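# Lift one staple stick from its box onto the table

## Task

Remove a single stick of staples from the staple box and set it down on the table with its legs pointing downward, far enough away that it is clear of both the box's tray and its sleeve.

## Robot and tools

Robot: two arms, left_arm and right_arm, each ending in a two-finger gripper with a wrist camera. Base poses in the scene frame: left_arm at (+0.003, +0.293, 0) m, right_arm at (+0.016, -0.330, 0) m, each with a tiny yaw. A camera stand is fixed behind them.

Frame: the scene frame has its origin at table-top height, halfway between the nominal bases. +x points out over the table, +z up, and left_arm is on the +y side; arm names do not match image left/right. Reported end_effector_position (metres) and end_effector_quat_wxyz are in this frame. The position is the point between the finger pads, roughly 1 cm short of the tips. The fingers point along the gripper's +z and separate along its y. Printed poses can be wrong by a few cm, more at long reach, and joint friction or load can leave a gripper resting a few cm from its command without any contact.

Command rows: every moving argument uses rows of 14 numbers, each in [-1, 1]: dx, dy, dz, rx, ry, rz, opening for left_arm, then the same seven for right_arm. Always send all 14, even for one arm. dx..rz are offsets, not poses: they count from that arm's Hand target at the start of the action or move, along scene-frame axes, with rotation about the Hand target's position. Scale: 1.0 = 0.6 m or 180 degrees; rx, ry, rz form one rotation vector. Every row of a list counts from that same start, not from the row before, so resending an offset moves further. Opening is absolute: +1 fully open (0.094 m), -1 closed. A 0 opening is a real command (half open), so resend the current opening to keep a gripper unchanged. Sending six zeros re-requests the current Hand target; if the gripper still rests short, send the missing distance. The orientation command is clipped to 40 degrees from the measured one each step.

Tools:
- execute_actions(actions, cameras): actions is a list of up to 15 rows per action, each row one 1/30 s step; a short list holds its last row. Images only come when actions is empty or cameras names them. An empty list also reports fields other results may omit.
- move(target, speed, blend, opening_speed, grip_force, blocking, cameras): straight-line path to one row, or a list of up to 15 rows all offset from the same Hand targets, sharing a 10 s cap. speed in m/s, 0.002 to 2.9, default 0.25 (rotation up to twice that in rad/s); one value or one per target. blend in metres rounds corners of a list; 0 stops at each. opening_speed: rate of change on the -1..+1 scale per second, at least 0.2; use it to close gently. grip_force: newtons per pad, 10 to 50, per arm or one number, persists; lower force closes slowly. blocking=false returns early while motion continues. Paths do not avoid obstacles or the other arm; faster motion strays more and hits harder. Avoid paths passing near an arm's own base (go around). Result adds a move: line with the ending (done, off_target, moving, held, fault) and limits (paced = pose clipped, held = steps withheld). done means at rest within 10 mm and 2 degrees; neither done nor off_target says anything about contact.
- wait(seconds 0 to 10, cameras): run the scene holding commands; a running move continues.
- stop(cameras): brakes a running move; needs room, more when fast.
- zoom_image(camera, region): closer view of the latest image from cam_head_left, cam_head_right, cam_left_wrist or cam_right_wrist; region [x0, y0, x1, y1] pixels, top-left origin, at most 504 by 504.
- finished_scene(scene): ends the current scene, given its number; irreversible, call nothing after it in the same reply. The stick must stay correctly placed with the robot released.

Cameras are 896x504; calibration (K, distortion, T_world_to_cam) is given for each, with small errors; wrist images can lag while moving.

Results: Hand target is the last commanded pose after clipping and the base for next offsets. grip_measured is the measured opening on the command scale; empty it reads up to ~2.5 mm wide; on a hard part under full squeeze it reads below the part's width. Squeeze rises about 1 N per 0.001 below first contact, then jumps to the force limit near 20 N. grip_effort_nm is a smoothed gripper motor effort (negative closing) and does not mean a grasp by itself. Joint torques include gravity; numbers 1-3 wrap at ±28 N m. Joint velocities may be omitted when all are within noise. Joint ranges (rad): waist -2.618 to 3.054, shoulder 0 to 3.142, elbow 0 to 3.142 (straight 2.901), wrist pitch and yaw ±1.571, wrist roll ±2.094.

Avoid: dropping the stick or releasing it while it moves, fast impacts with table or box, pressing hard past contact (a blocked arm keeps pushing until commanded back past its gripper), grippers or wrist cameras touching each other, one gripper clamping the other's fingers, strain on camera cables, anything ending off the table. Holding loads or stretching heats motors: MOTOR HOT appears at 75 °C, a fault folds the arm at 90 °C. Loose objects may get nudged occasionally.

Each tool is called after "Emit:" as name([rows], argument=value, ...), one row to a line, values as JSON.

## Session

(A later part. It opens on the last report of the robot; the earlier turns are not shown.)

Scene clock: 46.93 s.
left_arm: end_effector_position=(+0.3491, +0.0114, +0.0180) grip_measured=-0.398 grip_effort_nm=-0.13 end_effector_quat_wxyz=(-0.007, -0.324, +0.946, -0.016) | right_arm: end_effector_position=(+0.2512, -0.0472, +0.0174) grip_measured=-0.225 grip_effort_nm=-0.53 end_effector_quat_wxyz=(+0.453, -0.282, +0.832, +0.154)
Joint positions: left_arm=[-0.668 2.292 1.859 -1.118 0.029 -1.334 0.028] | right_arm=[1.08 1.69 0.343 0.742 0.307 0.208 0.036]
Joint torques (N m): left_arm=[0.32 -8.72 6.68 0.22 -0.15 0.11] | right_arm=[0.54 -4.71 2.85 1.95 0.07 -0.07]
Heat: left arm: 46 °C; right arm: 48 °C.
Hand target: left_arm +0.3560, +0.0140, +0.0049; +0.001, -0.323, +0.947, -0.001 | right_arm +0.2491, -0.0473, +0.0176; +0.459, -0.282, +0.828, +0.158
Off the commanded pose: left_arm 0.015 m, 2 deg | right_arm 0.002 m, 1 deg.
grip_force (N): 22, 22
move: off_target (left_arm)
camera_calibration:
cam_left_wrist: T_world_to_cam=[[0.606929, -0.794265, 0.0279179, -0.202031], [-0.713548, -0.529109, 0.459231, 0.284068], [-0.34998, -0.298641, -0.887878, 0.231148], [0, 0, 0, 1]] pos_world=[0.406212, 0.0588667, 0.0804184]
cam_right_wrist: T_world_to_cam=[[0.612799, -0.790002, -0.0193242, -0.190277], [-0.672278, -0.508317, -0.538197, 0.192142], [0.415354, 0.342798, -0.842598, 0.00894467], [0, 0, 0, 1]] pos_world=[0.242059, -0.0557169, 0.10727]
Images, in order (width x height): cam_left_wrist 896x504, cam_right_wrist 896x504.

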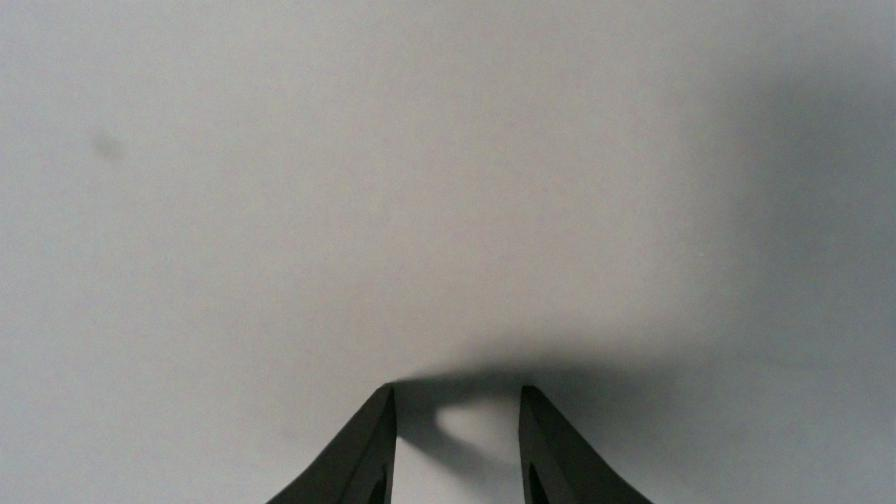

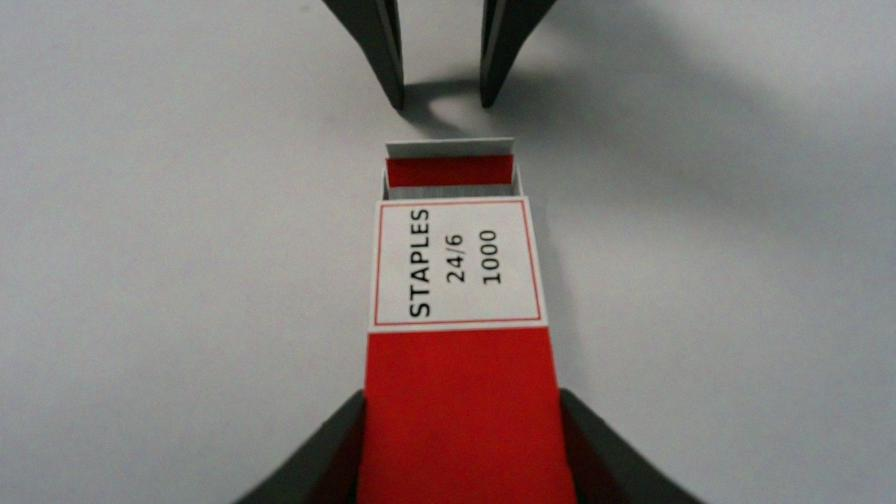

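Emit:
move([
  [-0.005,-0.003,-0.012,0,0,0,0.1,0,0,0,0,0,0,-0.34],
  [-0.0783,-0.0533,-0.012,0,0,0,0.1,0,0,0,0,0,0,-0.34],
  [-0.0783,-0.0533,-0.012,0,0,0,-0.36,0,0,0,0,0,0,-0.34],
], speed=0.08, grip_force=[30,25], cameras=["cam_right_wrist"])

Scene clock: 51.67 s.
left_arm: end_effector_position=(+0.3237, -0.0156, +0.0163) grip_measured=-0.303 grip_effort_nm=-0.67 end_effector_quat_wxyz=(+0.022, -0.320, +0.947, -0.010) | right_arm: end_effector_position=(+0.2529, -0.0490, +0.0178) grip_measured=-0.228 grip_effort_nm=-0.59 end_effector_quat_wxyz=(+0.456, -0.278, +0.832, +0.149)
Joint positions: left_arm=[-0.775 2.271 1.815 -1.078 -0.031 -1.433 0.033] | right_arm=[1.08 1.69 0.343 0.742 0.321 0.208 0.036]
Joint torques (N m): left_arm=[-1.5 -10.26 1.69 0.47 0.32 -0.18] | right_arm=[0.58 -4.6 2.81 1.97 0.02 -0.09]
Heat: left arm: 47 °C; right arm: 48 °C.
Hand target: left_arm +0.3091, -0.0179, -0.0023; +0.001, -0.323, +0.947, -0.001 | right_arm +0.2491, -0.0473, +0.0176; +0.459, -0.282, +0.828, +0.158
Off the commanded pose: left_arm 0.024 m, 3 deg | right_arm 0.004 m, 1 deg.
grip_force (N): 30, 25
move: off_target (left_arm); target 3's new opening was sent with left_arm's hand 0.026 m and 3 deg from that target
camera_calibration:
cam_right_wrist: T_world_to_cam=[[0.603858, -0.797002, -0.0120066, -0.190908], [-0.674432, -0.502847, -0.540635, 0.193467], [0.42485, 0.334564, -0.841171, 0.0062887], [0, 0, 0, 1]] pos_world=[0.243089, -0.0569738, 0.107593]
Images, in order (width x height): cam_right_wrist 896x504.

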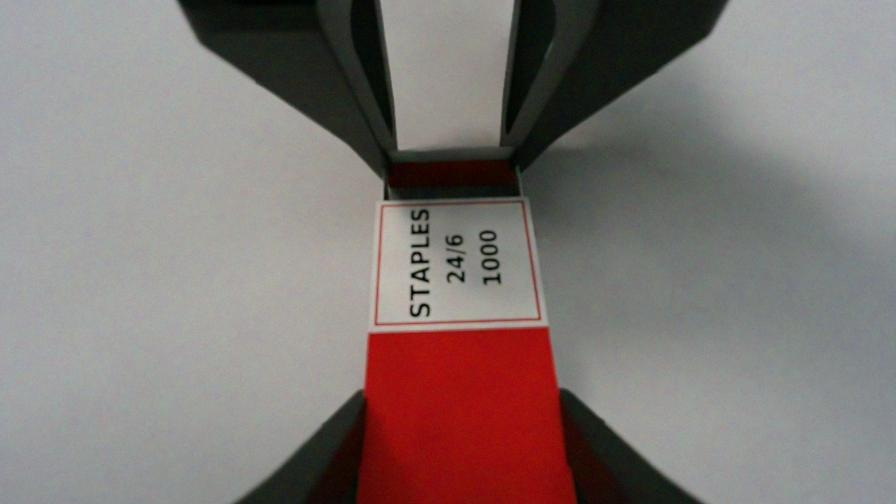

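Emit:
move([
  [0,0,0,0,0,0,0.3,0,0,0,0,0,0,-0.34],
  [-0.0067,-0.005,0,0,0,0,0.3,0,0,0,0,0,0,-0.34],
], speed=0.05, cameras=["cam_right_wrist"])

Scene clock: 54.37 s.
left_arm: end_effector_position=(+0.3253, -0.0207, +0.0170) grip_measured=+0.297 grip_effort_nm=0.13 end_effector_quat_wxyz=(+0.024, -0.320, +0.947, -0.019) | right_arm: end_effector_position=(+0.2516, -0.0476, +0.0175) grip_measured=-0.228 grip_effort_nm=-0.59 end_effector_quat_wxyz=(+0.454, -0.281, +0.832, +0.153)
Joint positions: left_arm=[-0.779 2.27 1.815 -1.06 -0.027 -1.436 0.061] | right_arm=[1.08 1.69 0.343 0.742 0.31 0.208 0.036]
Joint torques (N m): left_arm=[-1.88 -10.36 1.58 0.29 0.21 -0.29] | right_arm=[0.5 -4.59 2.62 1.96 0.04 -0.08]
Heat: left arm: 47 °C; right arm: 49 °C.
Hand target: left_arm +0.3050, -0.0209, -0.0024; +0.001, -0.323, +0.947, -0.001 | right_arm +0.2491, -0.0473, +0.0176; +0.459, -0.282, +0.828, +0.158
Off the commanded pose: left_arm 0.028 m, 3 deg | right_arm 0.002 m, 1 deg.
grip_force (N): 30, 25
move: off_target (left_arm)
camera_calibration:
cam_right_wrist: T_world_to_cam=[[0.610817, -0.791575, -0.0176549, -0.190438], [-0.67273, -0.507094, -0.538786, 0.192366], [0.417536, 0.340977, -0.842258, 0.00830304], [0, 0, 0, 1]] pos_world=[0.242266, -0.0560295, 0.107275]
Images, in order (width x height): cam_right_wrist 896x504.

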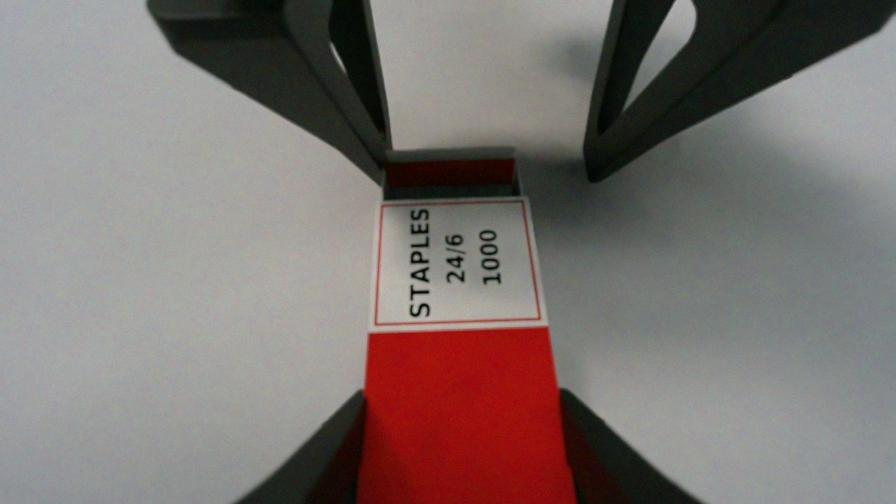

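Emit:
move([
  [0.038,0.028,0,0,0,0,0.3,0,0,0,0,0,0,-0.34],
  [0.0125,0.009,0,0,0,0,0.3,0,0,0,0,0,0,-0.34],
], speed=0.07, cameras=["cam_right_wrist"])

Scene clock: 56.80 s.
left_arm: end_effector_position=(+0.3256, -0.0205, +0.0171) grip_measured=+0.297 grip_effort_nm=0.13 end_effector_quat_wxyz=(+0.016, -0.317, +0.948, -0.024) | right_arm: end_effector_position=(+0.2516, -0.0476, +0.0175) grip_measured=-0.228 grip_effort_nm=-0.59 end_effector_quat_wxyz=(+0.454, -0.281, +0.832, +0.153)
Joint positions: left_arm=[-0.77 2.269 1.815 -1.06 -0.007 -1.42 0.061] | right_arm=[1.08 1.69 0.343 0.742 0.31 0.208 0.036]
Joint torques (N m): left_arm=[-0.95 -10.04 2.19 0.3 0.02 -0.24] | right_arm=[0.65 -4.62 2.73 1.95 0.02 -0.11]
Heat: left arm: 48 °C; right arm: 49 °C.
Hand target: left_arm +0.3125, -0.0156, -0.0023; +0.001, -0.323, +0.947, -0.001 | right_arm +0.2491, -0.0473, +0.0176; +0.459, -0.282, +0.828, +0.158
Off the commanded pose: left_arm 0.024 m, 3 deg | right_arm 0.002 m, 1 deg.
grip_force (N): 30, 25
move: off_target (left_arm)
camera_calibration:
cam_right_wrist: T_world_to_cam=[[0.610817, -0.791575, -0.0176549, -0.190438], [-0.67273, -0.507094, -0.538786, 0.192366], [0.417536, 0.340977, -0.842258, 0.00830304], [0, 0, 0, 1]] pos_world=[0.242266, -0.0560295, 0.107275]
Images, in order (width x height): cam_right_wrist 896x504.

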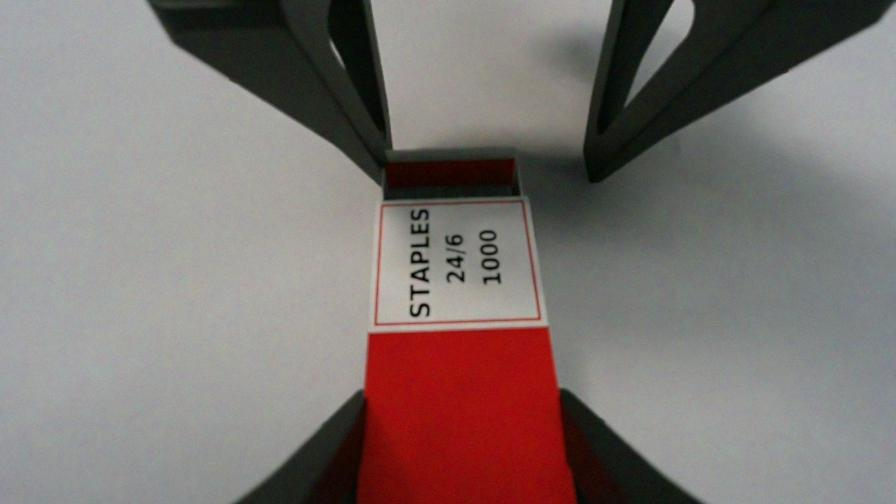

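Emit:
move(target=[0.046,0.046,0,0,0,0,0.3,0,0,0,0,0,0,-0.34], speed=0.07, cameras=["cam_right_wrist"])

Scene clock: 58.53 s.
left_arm: end_effector_position=(+0.3336, -0.0121, +0.0174) grip_measured=+0.297 grip_effort_nm=0.13 end_effector_quat_wxyz=(-0.011, -0.324, +0.945, -0.039) | right_arm: end_effector_position=(+0.2516, -0.0476, +0.0175) grip_measured=-0.228 grip_effort_nm=-0.59 end_effector_quat_wxyz=(+0.454, -0.281, +0.832, +0.153)
Joint positions: left_arm=[-0.718 2.269 1.815 -1.06 0.058 -1.387 0.061] | right_arm=[1.08 1.69 0.343 0.742 0.31 0.208 0.036]
Joint torques (N m): left_arm=[2.33 -9.42 2.96 0.23 -0.46 0.32] | right_arm=[0.59 -4.66 2.78 1.95 0.04 -0.09]
Motor temperatures (°C): left_arm=[38 49 44 37 33 35 34] | right_arm=[33 35 42 49 34 34 37]
Heat: left arm: 49 °C; right arm: 49 °C.
Hand target: left_arm +0.3401, +0.0120, -0.0023; +0.001, -0.323, +0.947, -0.001 | right_arm +0.2491, -0.0473, +0.0176; +0.459, -0.282, +0.828, +0.158
Off the commanded pose: left_arm 0.032 m, 5 deg | right_arm 0.002 m, 1 deg.
grip_force (N): 30, 25
move: off_target (left_arm)
camera_calibration:
cam_right_wrist: T_world_to_cam=[[0.610817, -0.791575, -0.0176549, -0.190438], [-0.67273, -0.507094, -0.538786, 0.192366], [0.417536, 0.340977, -0.842258, 0.00830304], [0, 0, 0, 1]] pos_world=[0.242266, -0.0560295, 0.107275]
Images, in order (width x height): cam_right_wrist 896x504.

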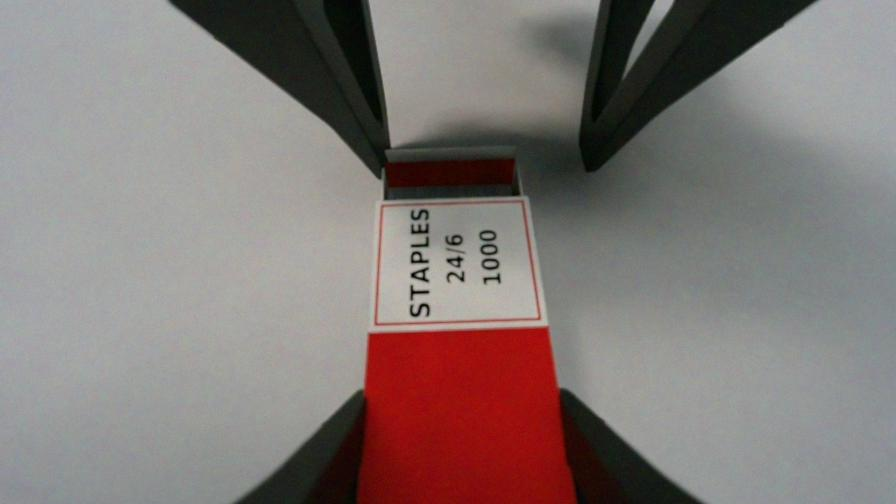

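Emit:
move(target=[0,0,0.035,0,0,0,0.3,0,0,0,0,0,0,-0.34], speed=0.07, cameras=["cam_right_wrist"])

Scene clock: 60.17 s.
left_arm: end_effector_position=(+0.3363, +0.0029, +0.0179) grip_measured=+0.298 grip_effort_nm=0.12 end_effector_quat_wxyz=(-0.008, -0.321, +0.947, -0.019) | right_arm: end_effector_position=(+0.2516, -0.0476, +0.0175) grip_measured=-0.228 grip_effort_nm=-0.59 end_effector_quat_wxyz=(+0.454, -0.281, +0.832, +0.153)
Joint positions: left_arm=[-0.699 2.269 1.819 -1.097 0.033 -1.359 0.061] | right_arm=[1.08 1.69 0.343 0.742 0.31 0.208 0.036]
Joint torques (N m): left_arm=[0.72 -10.91 6.06 -0.18 -0.26 0.12] | right_arm=[0.54 -4.7 2.82 1.96 0.05 -0.06]
Heat: left arm: 49 °C; right arm: 49 °C.
Hand target: left_arm +0.3401, +0.0120, +0.0186; +0.001, -0.323, +0.947, -0.001 | right_arm +0.2491, -0.0473, +0.0176; +0.459, -0.282, +0.828, +0.158
Off the commanded pose: left_arm 0.010 m, 2 deg | right_arm 0.002 m, 1 deg.
grip_force (N): 30, 25
move: done
camera_calibration:
cam_right_wrist: T_world_to_cam=[[0.610817, -0.791575, -0.0176549, -0.190438], [-0.67273, -0.507094, -0.538786, 0.192366], [0.417536, 0.340977, -0.842258, 0.00830304], [0, 0, 0, 1]] pos_world=[0.242266, -0.0560295, 0.107275]
Images, in order (width x height): cam_right_wrist 896x504.

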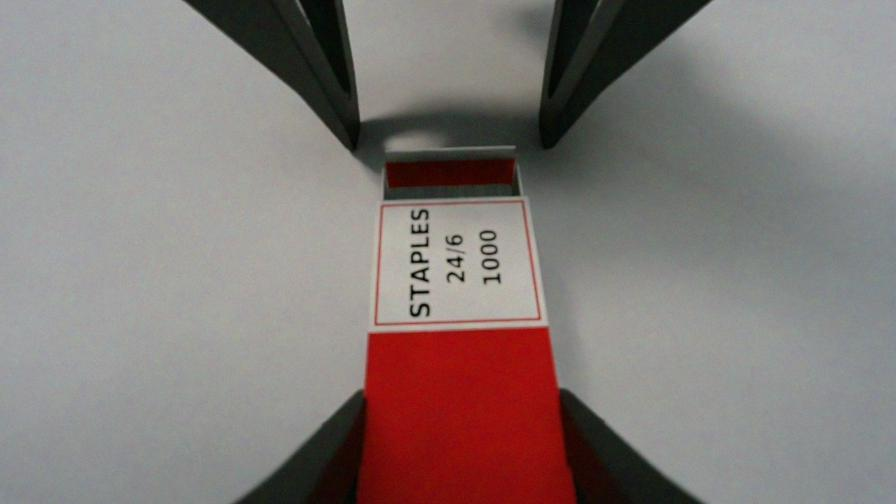

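Emit:
move(target=[-0.046,-0.041,0,0,0,0,0.2,0,0,0,0,0,0,-0.34], speed=0.07, cameras=["cam_right_wrist"])

Scene clock: 61.97 s.
left_arm: end_effector_position=(+0.3177, -0.0172, +0.0178) grip_measured=+0.202 grip_effort_nm=-0.13 end_effector_quat_wxyz=(-0.001, -0.317, +0.948, -0.014) | right_arm: end_effector_position=(+0.2516, -0.0476, +0.0175) grip_measured=-0.228 grip_effort_nm=-0.59 end_effector_quat_wxyz=(+0.454, -0.281, +0.832, +0.153)
Joint positions: left_arm=[-0.768 2.269 1.819 -1.097 0.015 -1.42 0.056] | right_arm=[1.08 1.69 0.343 0.742 0.31 0.208 0.036]
Joint torques (N m): left_arm=[-0.66 -11.93 4.4 -0.04 -0.04 -0.17] | right_arm=[0.49 -4.72 2.71 1.97 0.04 -0.09]
Heat: left arm: 50 °C; right arm: 49 °C.
Hand target: left_arm +0.3125, -0.0125, +0.0186; +0.001, -0.323, +0.947, -0.001 | right_arm +0.2491, -0.0473, +0.0176; +0.459, -0.282, +0.828, +0.158
Off the commanded pose: left_arm 0.007 m, 2 deg | right_arm 0.002 m, 1 deg.
grip_force (N): 30, 25
move: done
camera_calibration:
cam_right_wrist: T_world_to_cam=[[0.610817, -0.791575, -0.0176549, -0.190438], [-0.67273, -0.507094, -0.538786, 0.192366], [0.417536, 0.340977, -0.842258, 0.00830304], [0, 0, 0, 1]] pos_world=[0.242266, -0.0560295, 0.107275]
Images, in order (width x height): cam_right_wrist 896x504.

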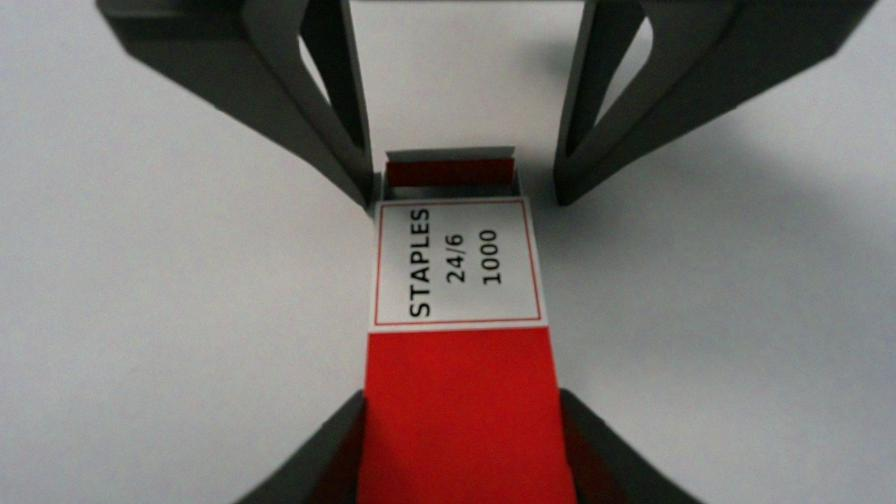

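Emit:
move([
  [0.008,0.013,0,0,0,0,0.2,0,0,0,0,0,0,-0.34],
  [0.008,0.013,0,0,0,0,-0.36,0,0,0,0,0,0,-0.34],
], speed=0.07, cameras=["cam_right_wrist"])

Scene clock: 65.17 s.
left_arm: end_effector_position=(+0.3196, -0.0153, +0.0178) grip_measured=-0.221 grip_effort_nm=-0.67 end_effector_quat_wxyz=(-0.001, -0.320, +0.947, -0.014) | right_arm: end_effector_position=(+0.2517, -0.0478, +0.0176) grip_measured=-0.228 grip_effort_nm=-0.59 end_effector_quat_wxyz=(+0.454, -0.281, +0.832, +0.153)
Joint positions: left_arm=[-0.762 2.269 1.819 -1.097 0.015 -1.42 0.037] | right_arm=[1.08 1.69 0.343 0.742 0.311 0.208 0.036]
Joint torques (N m): left_arm=[0.72 -12.53 3.34 0.05 -0.03 0.04] | right_arm=[0.55 -4.64 2.73 1.93 0.04 -0.09]
Heat: left arm: 52 °C; right arm: 49 °C.
Hand target: left_arm +0.3173, -0.0048, +0.0186; +0.001, -0.323, +0.947, -0.001 | right_arm +0.2491, -0.0473, +0.0176; +0.459, -0.282, +0.828, +0.158
Off the commanded pose: left_arm 0.011 m, 2 deg | right_arm 0.003 m, 1 deg.
grip_force (N): 30, 25
move: off_target (left_arm); target 2's new opening was sent with left_arm's hand 0.011 m and 2 deg from that target
camera_calibration:
cam_right_wrist: T_world_to_cam=[[0.609828, -0.792354, -0.0168913, -0.190469], [-0.672991, -0.50647, -0.539047, 0.192563], [0.418561, 0.340094, -0.842106, 0.00806816], [0, 0, 0, 1]] pos_world=[0.24237, -0.0561357, 0.107378]
Images, in order (width x height): cam_right_wrist 896x504.

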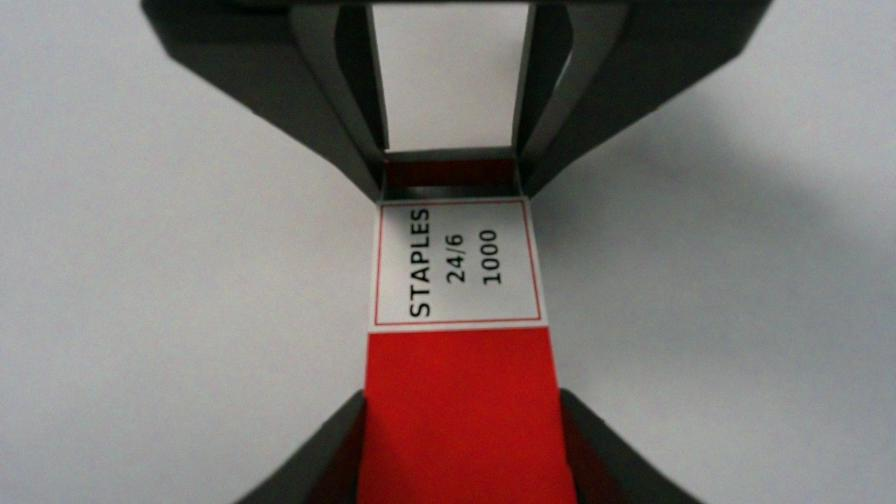

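Emit:
move(target=[0.068,0.046,0.003,0,0,0,-0.36,0,0,0,0,0,0,-0.36], speed=0.05, cameras=["cam_left_wrist","cam_right_wrist"])

Scene clock: 67.13 s.
left_arm: end_effector_position=(+0.3256, -0.0044, +0.0276) grip_measured=-0.222 grip_effort_nm=-0.67 end_effector_quat_wxyz=(-0.042, -0.319, +0.946, -0.028) | right_arm: end_effector_position=(+0.2543, -0.0416, +0.0270) grip_measured=-0.229 grip_effort_nm=-0.59 end_effector_quat_wxyz=(+0.469, -0.279, +0.821, +0.166)
Joint positions: left_arm=[-0.7 2.269 1.856 -1.153 0.101 -1.356 0.037] | right_arm=[1.08 1.69 0.343 0.79 0.305 0.197 0.036]
Joint torques (N m): left_arm=[4.62 -9.29 7.16 0.12 -0.84 0.41] | right_arm=[0.51 -4.71 2.8 1.56 0.08 0.05]
Heat: left arm: 53 °C; right arm: 49 °C.
Hand target: left_arm +0.3580, +0.0229, +0.0203; +0.001, -0.323, +0.947, +0.000 | right_arm +0.2491, -0.0473, +0.0176; +0.459, -0.282, +0.828, +0.158
Off the commanded pose: left_arm 0.043 m, 6 deg | right_arm 0.012 m, 2 deg.
grip_force (N): 30, 25
move: off_target (left_arm, right_arm)
camera_calibration:
cam_left_wrist: T_world_to_cam=[[0.599454, -0.799924, 0.0278655, -0.198174], [-0.69025, -0.499012, 0.523968, 0.24528], [-0.405229, -0.333329, -0.851282, 0.243547], [0, 0, 0, 1]] pos_world=[0.386793, 0.0450544, 0.0843303]
cam_right_wrist: T_world_to_cam=[[0.618902, -0.78498, -0.0276851, -0.188719], [-0.65231, -0.494028, -0.574829, 0.198716], [0.437552, 0.373822, -0.817805, 0.00877994], [0, 0, 0, 1]] pos_world=[0.242582, -0.0532515, 0.116184]
Images, in order (width x height): cam_left_wrist 896x504, cam_right_wrist 896x504.

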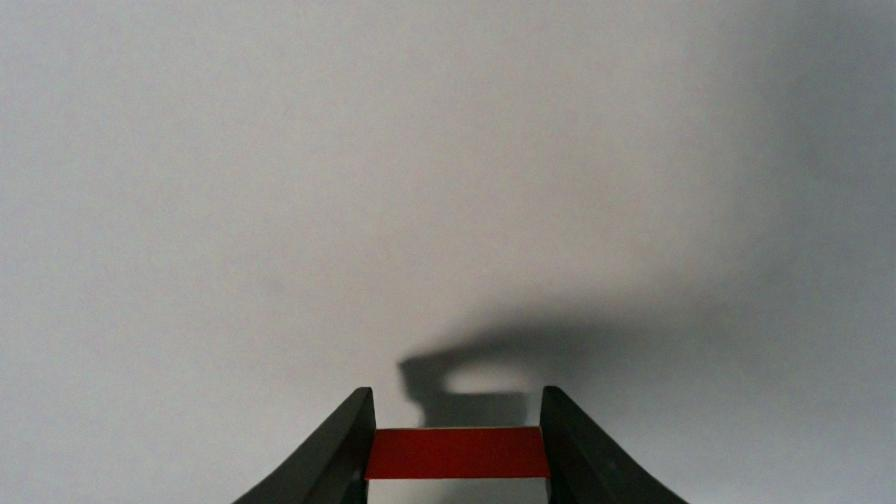

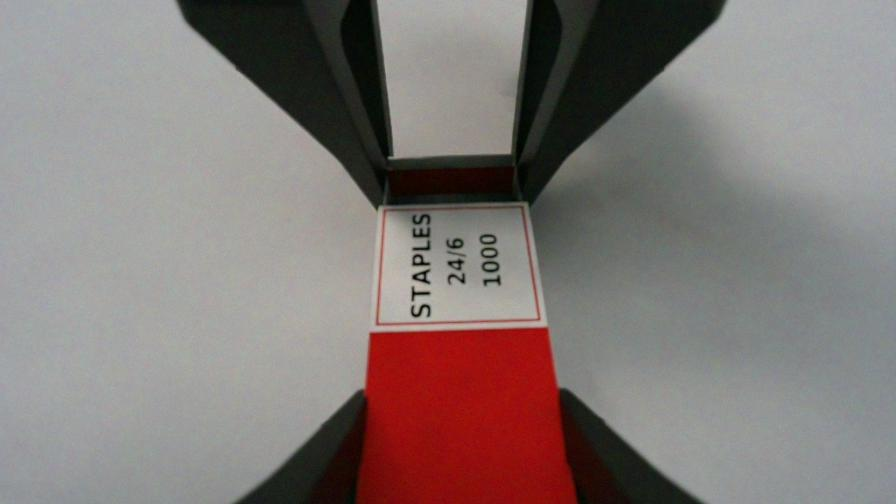

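Emit:
move([
  [-0.068,-0.046,-0.007,0,0,0,-0.36,0,0,0,0,0,0,-0.36],
  [-0.068,-0.046,-0.007,0,0,0,0.1,0,0,0,0,0,0,-0.36],
  [-0.052,-0.031,-0.007,0,0,0,0.1,0,0,0,0,0,0,-0.36],
], speed=0.06, cameras=["cam_right_wrist"])

Scene clock: 70.97 s.
left_arm: end_effector_position=(+0.3204, -0.0057, +0.0179) grip_measured=+0.098 grip_effort_nm=0.12 end_effector_quat_wxyz=(-0.014, -0.318, +0.948, -0.008) | right_arm: end_effector_position=(+0.2518, -0.0448, +0.0208) grip_measured=-0.229 grip_effort_nm=-0.59 end_effector_quat_wxyz=(+0.461, -0.283, +0.826, +0.161)
Joint positions: left_arm=[-0.738 2.269 1.82 -1.121 0.032 -1.391 0.052] | right_arm=[1.08 1.695 0.337 0.779 0.302 0.198 0.036]
Joint torques (N m): left_arm=[1.24 -11.97 3.41 0.28 -0.23 0.11] | right_arm=[0.49 -4.97 3.15 1.65 0.11 0.02]
Motor temperatures (°C): left_arm=[38 54 45 37 33 35 34] | right_arm=[33 35 42 48 34 34 37]
Heat: left arm: 54 °C; right arm: 48 °C.
Hand target: left_arm +0.3270, +0.0043, +0.0162; +0.001, -0.323, +0.947, -0.001 | right_arm +0.2491, -0.0473, +0.0176; +0.459, -0.282, +0.828, +0.159
Off the commanded pose: left_arm 0.012 m, 2 deg | right_arm 0.005 m, 0 deg.
grip_force (N): 30, 25
move: off_target (left_arm); target 2's new opening was sent with left_arm's hand 0.007 m and 3 deg from that target
camera_calibration:
cam_right_wrist: T_world_to_cam=[[0.620003, -0.784272, -0.0226588, -0.190113], [-0.659267, -0.505089, -0.557003, 0.192862], [0.425397, 0.360282, -0.830201, 0.0086863], [0, 0, 0, 1]] pos_world=[0.241323, -0.054817, 0.110329]
Images, in order (width x height): cam_right_wrist 896x504.

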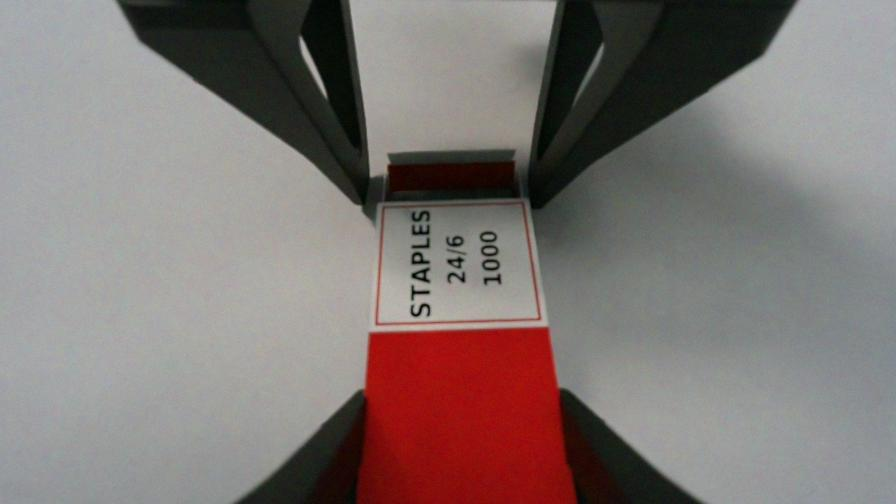

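Emit:
move(target=[0.017,0.004,0,0,0,0,0.1,0,0,0,0,0,0,-0.36], speed=0.06, cameras=["cam_right_wrist"])

Scene clock: 72.57 s.
left_arm: end_effector_position=(+0.3266, +0.0010, +0.0179) grip_measured=+0.098 grip_effort_nm=0.12 end_effector_quat_wxyz=(-0.014, -0.318, +0.948, -0.008) | right_arm: end_effector_position=(+0.2518, -0.0448, +0.0208) grip_measured=-0.229 grip_effort_nm=-0.59 end_effector_quat_wxyz=(+0.461, -0.283, +0.826, +0.161)
Joint positions: left_arm=[-0.717 2.269 1.82 -1.121 0.032 -1.371 0.052] | right_arm=[1.08 1.695 0.337 0.779 0.302 0.198 0.036]
Joint torques (N m): left_arm=[1.02 -10.37 6.26 0.11 -0.23 0.06] | right_arm=[0.53 -4.97 3.12 1.64 0.13 -0.01]
Motor temperatures (°C): left_arm=[38 55 45 37 33 35 34] | right_arm=[33 35 42 48 34 34 37]
Heat: left arm: 55 °C; right arm: 48 °C.
Hand target: left_arm +0.3371, +0.0066, +0.0162; +0.001, -0.323, +0.947, -0.001 | right_arm +0.2491, -0.0473, +0.0176; +0.459, -0.282, +0.828, +0.159
Off the commanded pose: left_arm 0.012 m, 2 deg | right_arm 0.005 m, 0 deg.
grip_force (N): 30, 25
move: off_target (left_arm)
camera_calibration:
cam_right_wrist: T_world_to_cam=[[0.620003, -0.784272, -0.0226588, -0.190113], [-0.659267, -0.505089, -0.557003, 0.192862], [0.425397, 0.360282, -0.830201, 0.0086863], [0, 0, 0, 1]] pos_world=[0.241323, -0.054817, 0.110329]
Images, in order (width x height): cam_right_wrist 896x504.

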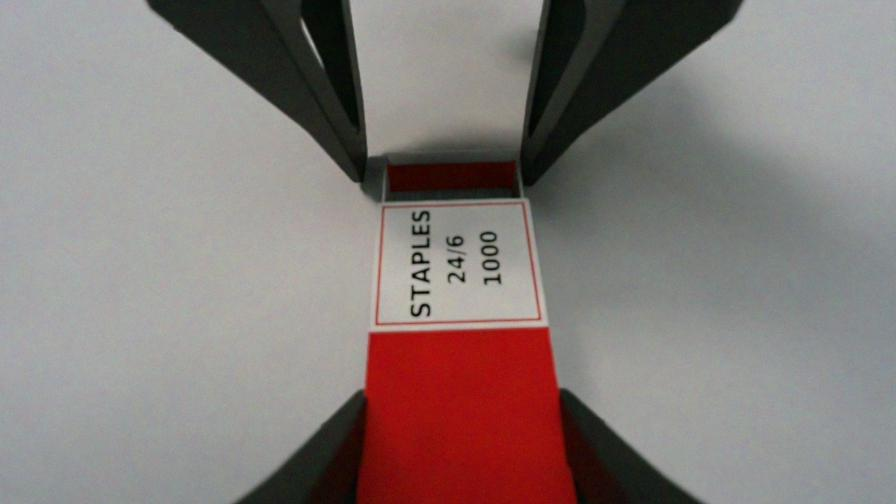

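Emit:
move([
  [0,0,0,0,0,0,-0.42,0,0,0,0,0,0,-0.36],
  [0.043,0.035,-0.006,0,0,0,-0.42,0,0,0,0,0,0,-0.36],
], speed=0.05, grip_force=[45,25], cameras=["cam_right_wrist"])

Scene clock: 75.90 s.
left_arm: end_effector_position=(+0.3568, +0.0252, +0.0197) grip_measured=-0.418 grip_effort_nm=-0.13 end_effector_quat_wxyz=(-0.004, -0.324, +0.946, -0.013) | right_arm: end_effector_position=(+0.2518, -0.0448, +0.0208) grip_measured=-0.229 grip_effort_nm=-0.59 end_effector_quat_wxyz=(+0.461, -0.283, +0.826, +0.161)
Joint positions: left_arm=[-0.635 2.283 1.851 -1.121 0.023 -1.301 0.027] | right_arm=[1.08 1.695 0.337 0.779 0.302 0.198 0.036]
Joint torques (N m): left_arm=[0.43 -9.25 7.19 0.08 -0.16 0.1] | right_arm=[0.64 -5.07 3.03 1.66 0.11 0.01]
Heat: left arm: 54 °C; right arm: 48 °C.
Hand target: left_arm +0.3629, +0.0277, +0.0125; +0.001, -0.323, +0.947, -0.001 | right_arm +0.2491, -0.0473, +0.0176; +0.459, -0.282, +0.828, +0.159
Off the commanded pose: left_arm 0.010 m, 2 deg | right_arm 0.005 m, 0 deg.
grip_force (N): 45, 25
move: done
camera_calibration:
cam_right_wrist: T_world_to_cam=[[0.620003, -0.784272, -0.0226588, -0.190113], [-0.659267, -0.505089, -0.557003, 0.192862], [0.425397, 0.360282, -0.830201, 0.0086863], [0, 0, 0, 1]] pos_world=[0.241323, -0.054817, 0.110329]
Images, in order (width x height): cam_right_wrist 896x504.

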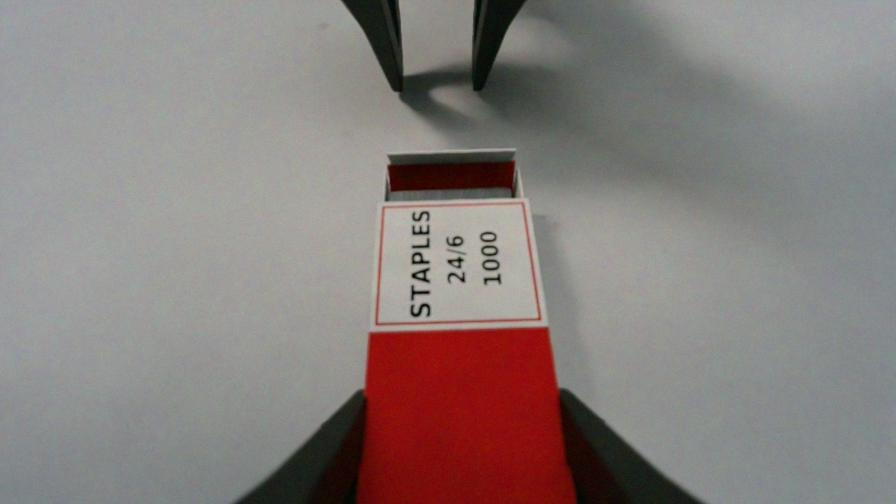

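Emit:
move([
  [0,0,0.1,0,0,0,-0.3,0,0,0,0,0,0,-0.36],
  [-0.055,-0.05,0.121,-0.0732,0.0105,-0.4977,-0.3,0,0,0,0,0,0,-0.36],
], speed=0.3, blend=[0.02,0], cameras=["all"])

Scene clock: 81.90 s.
left_arm: end_effector_position=(+0.3330, +0.0045, +0.0908) grip_measured=-0.302 grip_effort_nm=0.12 end_effector_quat_wxyz=(-0.034, +0.428, +0.899, -0.084) | right_arm: end_effector_position=(+0.2518, -0.0448, +0.0208) grip_measured=-0.229 grip_effort_nm=-0.59 end_effector_quat_wxyz=(+0.461, -0.283, +0.826, +0.161)
Joint positions: left_arm=[-0.641 2.296 2.144 -1.452 0.179 0.244 0.033] | right_arm=[1.08 1.695 0.337 0.779 0.302 0.198 0.036]
Joint torques (N m): left_arm=[-0.68 -9.31 7.24 -0.13 0.3 0.12] | right_arm=[0.5 -5.01 3.15 1.66 0.12 0.01]
Heat: left arm: 53 °C; right arm: 47 °C.
Hand target: left_arm +0.3299, -0.0024, +0.0853; -0.047, +0.438, +0.893, -0.094 | right_arm +0.2491, -0.0473, +0.0176; +0.459, -0.282, +0.828, +0.159
Off the commanded pose: left_arm 0.009 m, 2 deg | right_arm 0.005 m, 0 deg.
grip_force (N): 45, 25
move: done
camera_calibration:
cam_left_wrist: T_world_to_cam=[[-0.768795, -0.612892, 0.18253, 0.243537], [-0.502229, 0.755352, 0.420962, 0.162689], [-0.395879, 0.231962, -0.888523, 0.301048], [0, 0, 0, 1]] pos_world=[0.388116, -0.0434576, 0.154549]
cam_right_wrist: T_world_to_cam=[[0.620003, -0.784272, -0.0226588, -0.190113], [-0.659267, -0.505089, -0.557003, 0.192862], [0.425397, 0.360282, -0.830201, 0.0086863], [0, 0, 0, 1]] pos_world=[0.241323, -0.054817, 0.110329]

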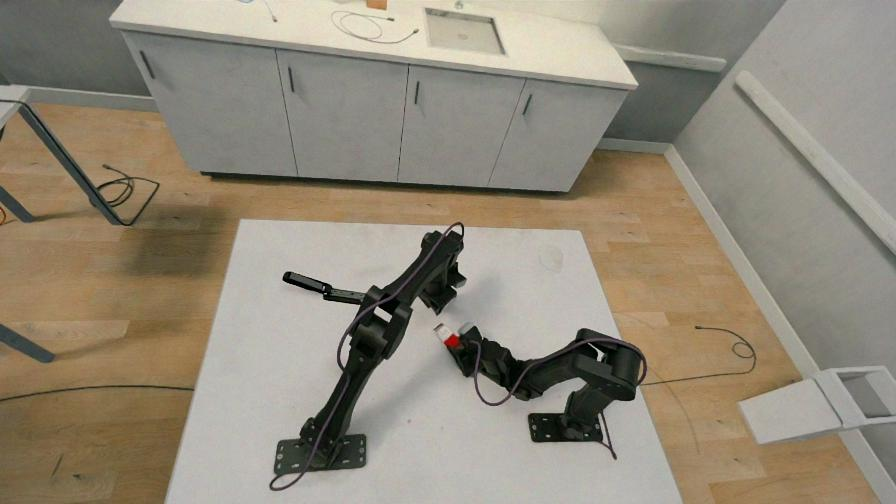

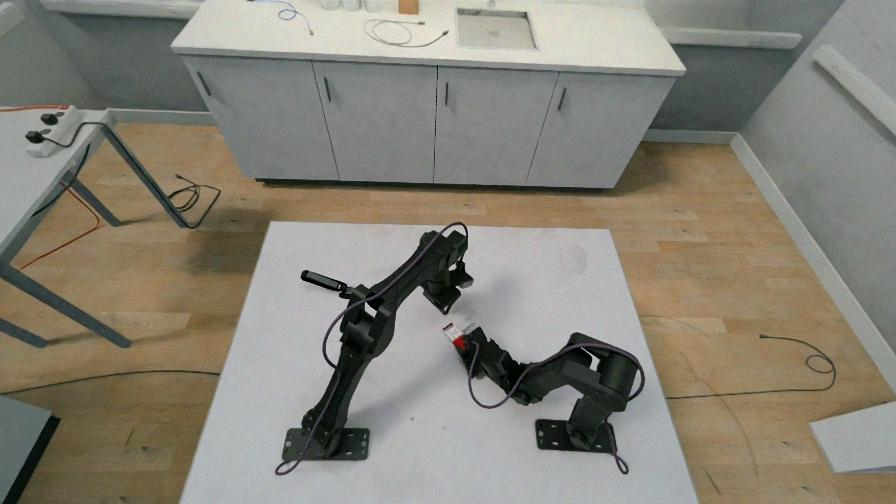

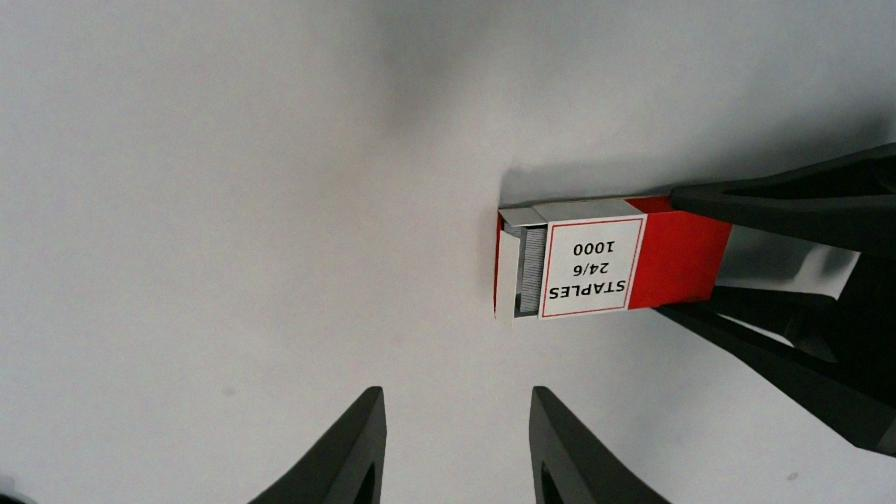

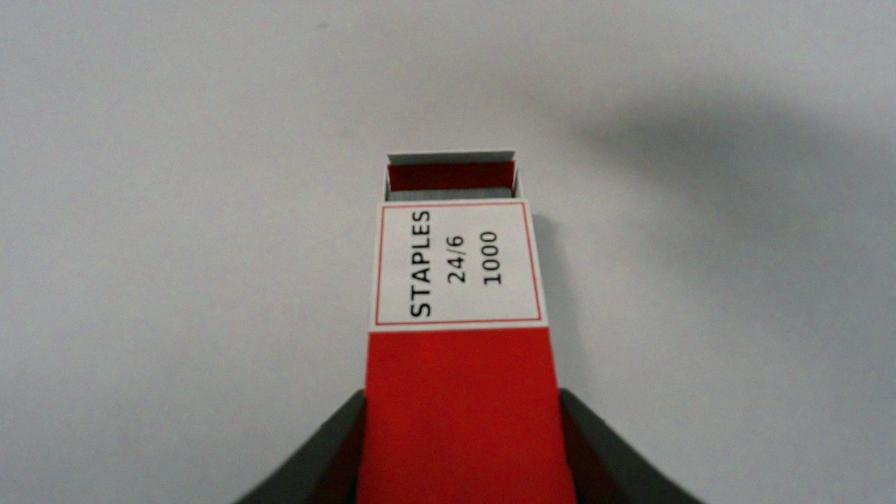

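Emit:
zoom_image(camera="cam_left_wrist", region=[470, 180, 660, 340])

Emit:
zoom_image(camera="cam_right_wrist", region=[350, 130, 550, 230])

Scaled by 2.653 from the camera's 896x504 image, which has a finer 1280x720 frame.

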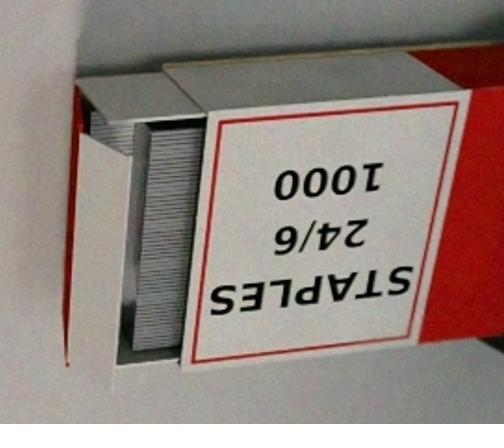

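Scaled by 2.520 from the camera's 896x504 image, which has a finer 1280x720 frame.

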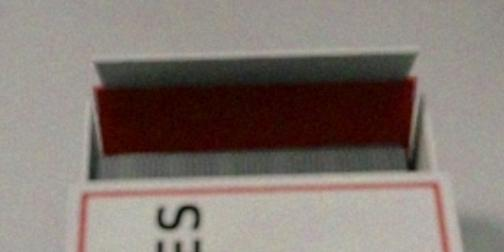

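Emit:
move(target=[-0.028,-0.0193,-0.066,0,0,0,-0.3,0,0,0,0,0,0,-0.36], speed=0.1, cameras=["cam_left_wrist","cam_right_wrist"])

Scene clock: 86.13 s.
left_arm: end_effector_position=(+0.3150, -0.0083, +0.0524) grip_measured=-0.302 grip_effort_nm=0.12 end_effector_quat_wxyz=(-0.048, +0.440, +0.893, -0.083) | right_arm: end_effector_position=(+0.2518, -0.0448, +0.0208) grip_measured=-0.229 grip_effort_nm=-0.59 end_effector_quat_wxyz=(+0.461, -0.283, +0.826, +0.161)
Joint positions: left_arm=[-0.688 2.296 1.989 -1.319 0.184 0.226 0.033] | right_arm=[1.08 1.695 0.337 0.779 0.302 0.198 0.036]
Joint torques (N m): left_arm=[-0.38 -11.32 3.44 0.32 0.3 -0.11] | right_arm=[0.51 -5 3.14 1.62 0.11 0]
Heat: left arm: 52 °C; right arm: 47 °C.
Hand target: left_arm +0.3131, -0.0138, +0.0456; -0.047, +0.438, +0.893, -0.094 | right_arm +0.2491, -0.0473, +0.0176; +0.459, -0.282, +0.828, +0.159
Off the commanded pose: left_arm 0.009 m, 1 deg | right_arm 0.005 m, 0 deg.
grip_force (N): 45, 25
move: done
camera_calibration:
cam_left_wrist: T_world_to_cam=[[-0.782131, -0.592884, 0.191729, 0.232699], [-0.471345, 0.764182, 0.440296, 0.168884], [-0.407561, 0.253998, -0.877143, 0.266003], [0, 0, 0, 1]] pos_world=[0.370016, -0.0586584, 0.114348]
cam_right_wrist: T_world_to_cam=[[0.620003, -0.784272, -0.0226588, -0.190113], [-0.659267, -0.505089, -0.557003, 0.192862], [0.425397, 0.360282, -0.830201, 0.0086863], [0, 0, 0, 1]] pos_world=[0.241323, -0.054817, 0.110329]
Images, in order (width x height): cam_left_wrist 896x504, cam_right_wrist 896x504.

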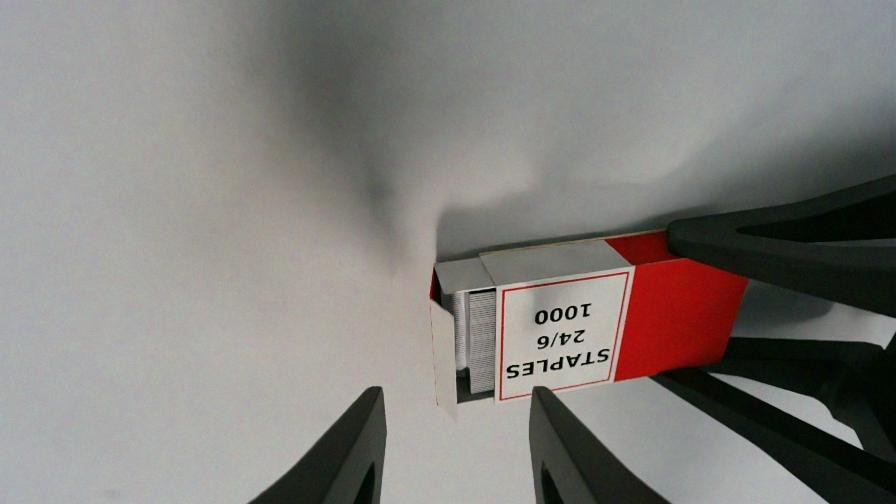

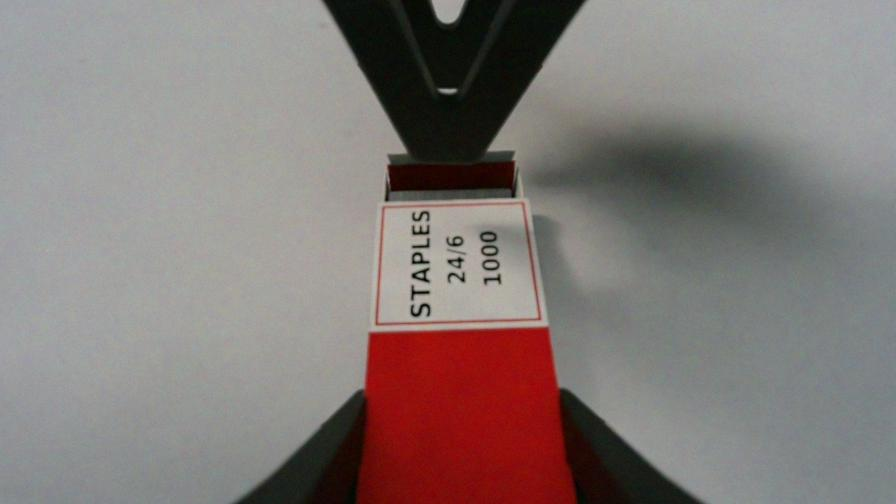

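Emit:
move(target=[0.0225,0.0167,-0.02,0,0,0,-0.3,0,0,0,0,0,0,-0.36], speed=0.1, cameras=["cam_left_wrist","cam_right_wrist"])

Scene clock: 88.33 s.
left_arm: end_effector_position=(+0.3278, -0.0024, +0.0521) grip_measured=-0.302 grip_effort_nm=0.12 end_effector_quat_wxyz=(-0.036, +0.432, +0.897, -0.086) | right_arm: end_effector_position=(+0.2518, -0.0448, +0.0208) grip_measured=-0.229 grip_effort_nm=-0.59 end_effector_quat_wxyz=(+0.461, -0.283, +0.826, +0.161)
Joint positions: left_arm=[-0.659 2.296 1.989 -1.297 0.184 0.236 0.033] | right_arm=[1.08 1.695 0.337 0.779 0.302 0.198 0.036]
Joint torques (N m): left_arm=[0.25 -9.48 3.08 0.36 0.3 0.15] | right_arm=[0.39 -5.07 3 1.65 0.12 0.03]
Heat: left arm: 53 °C; right arm: 46 °C.
Hand target: left_arm +0.3266, -0.0038, +0.0336; -0.047, +0.438, +0.893, -0.094 | right_arm +0.2491, -0.0473, +0.0176; +0.459, -0.282, +0.828, +0.159
Off the commanded pose: left_arm 0.019 m, 2 deg | right_arm 0.005 m, 0 deg.
grip_force (N): 45, 25
move: off_target (left_arm)
camera_calibration:
cam_left_wrist: T_world_to_cam=[[-0.77451, -0.604349, 0.186806, 0.244042], [-0.493079, 0.76179, 0.420179, 0.178696], [-0.396241, 0.233323, -0.888005, 0.266237], [0, 0, 0, 1]] pos_world=[0.382618, -0.0507613, 0.115747]
cam_right_wrist: T_world_to_cam=[[0.620003, -0.784272, -0.0226588, -0.190113], [-0.659267, -0.505089, -0.557003, 0.192862], [0.425397, 0.360282, -0.830201, 0.0086863], [0, 0, 0, 1]] pos_world=[0.241323, -0.054817, 0.110329]
Images, in order (width x height): cam_left_wrist 896x504, cam_right_wrist 896x504.

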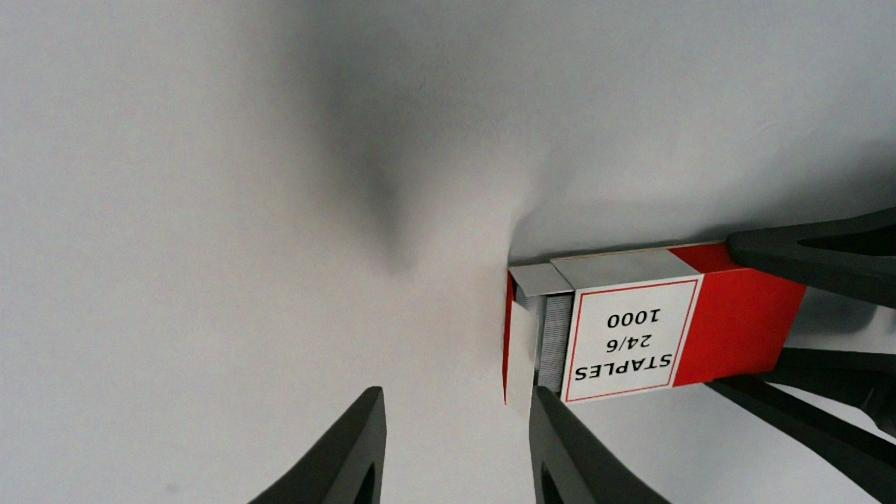

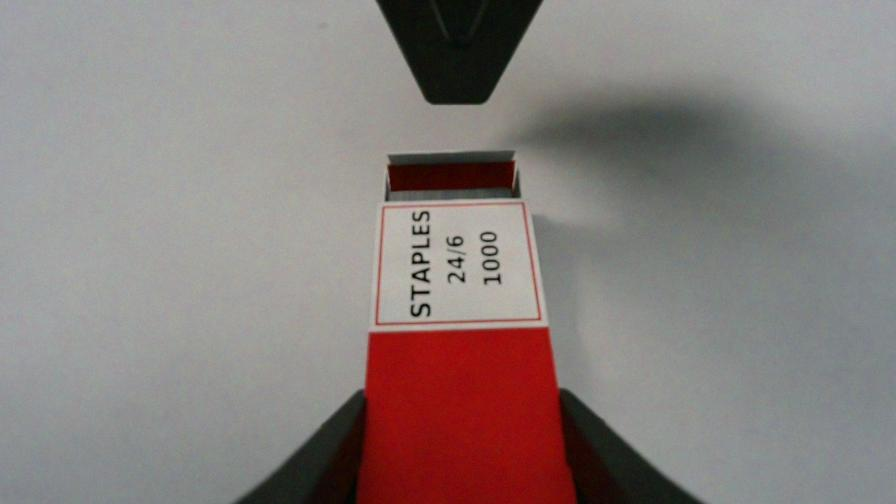

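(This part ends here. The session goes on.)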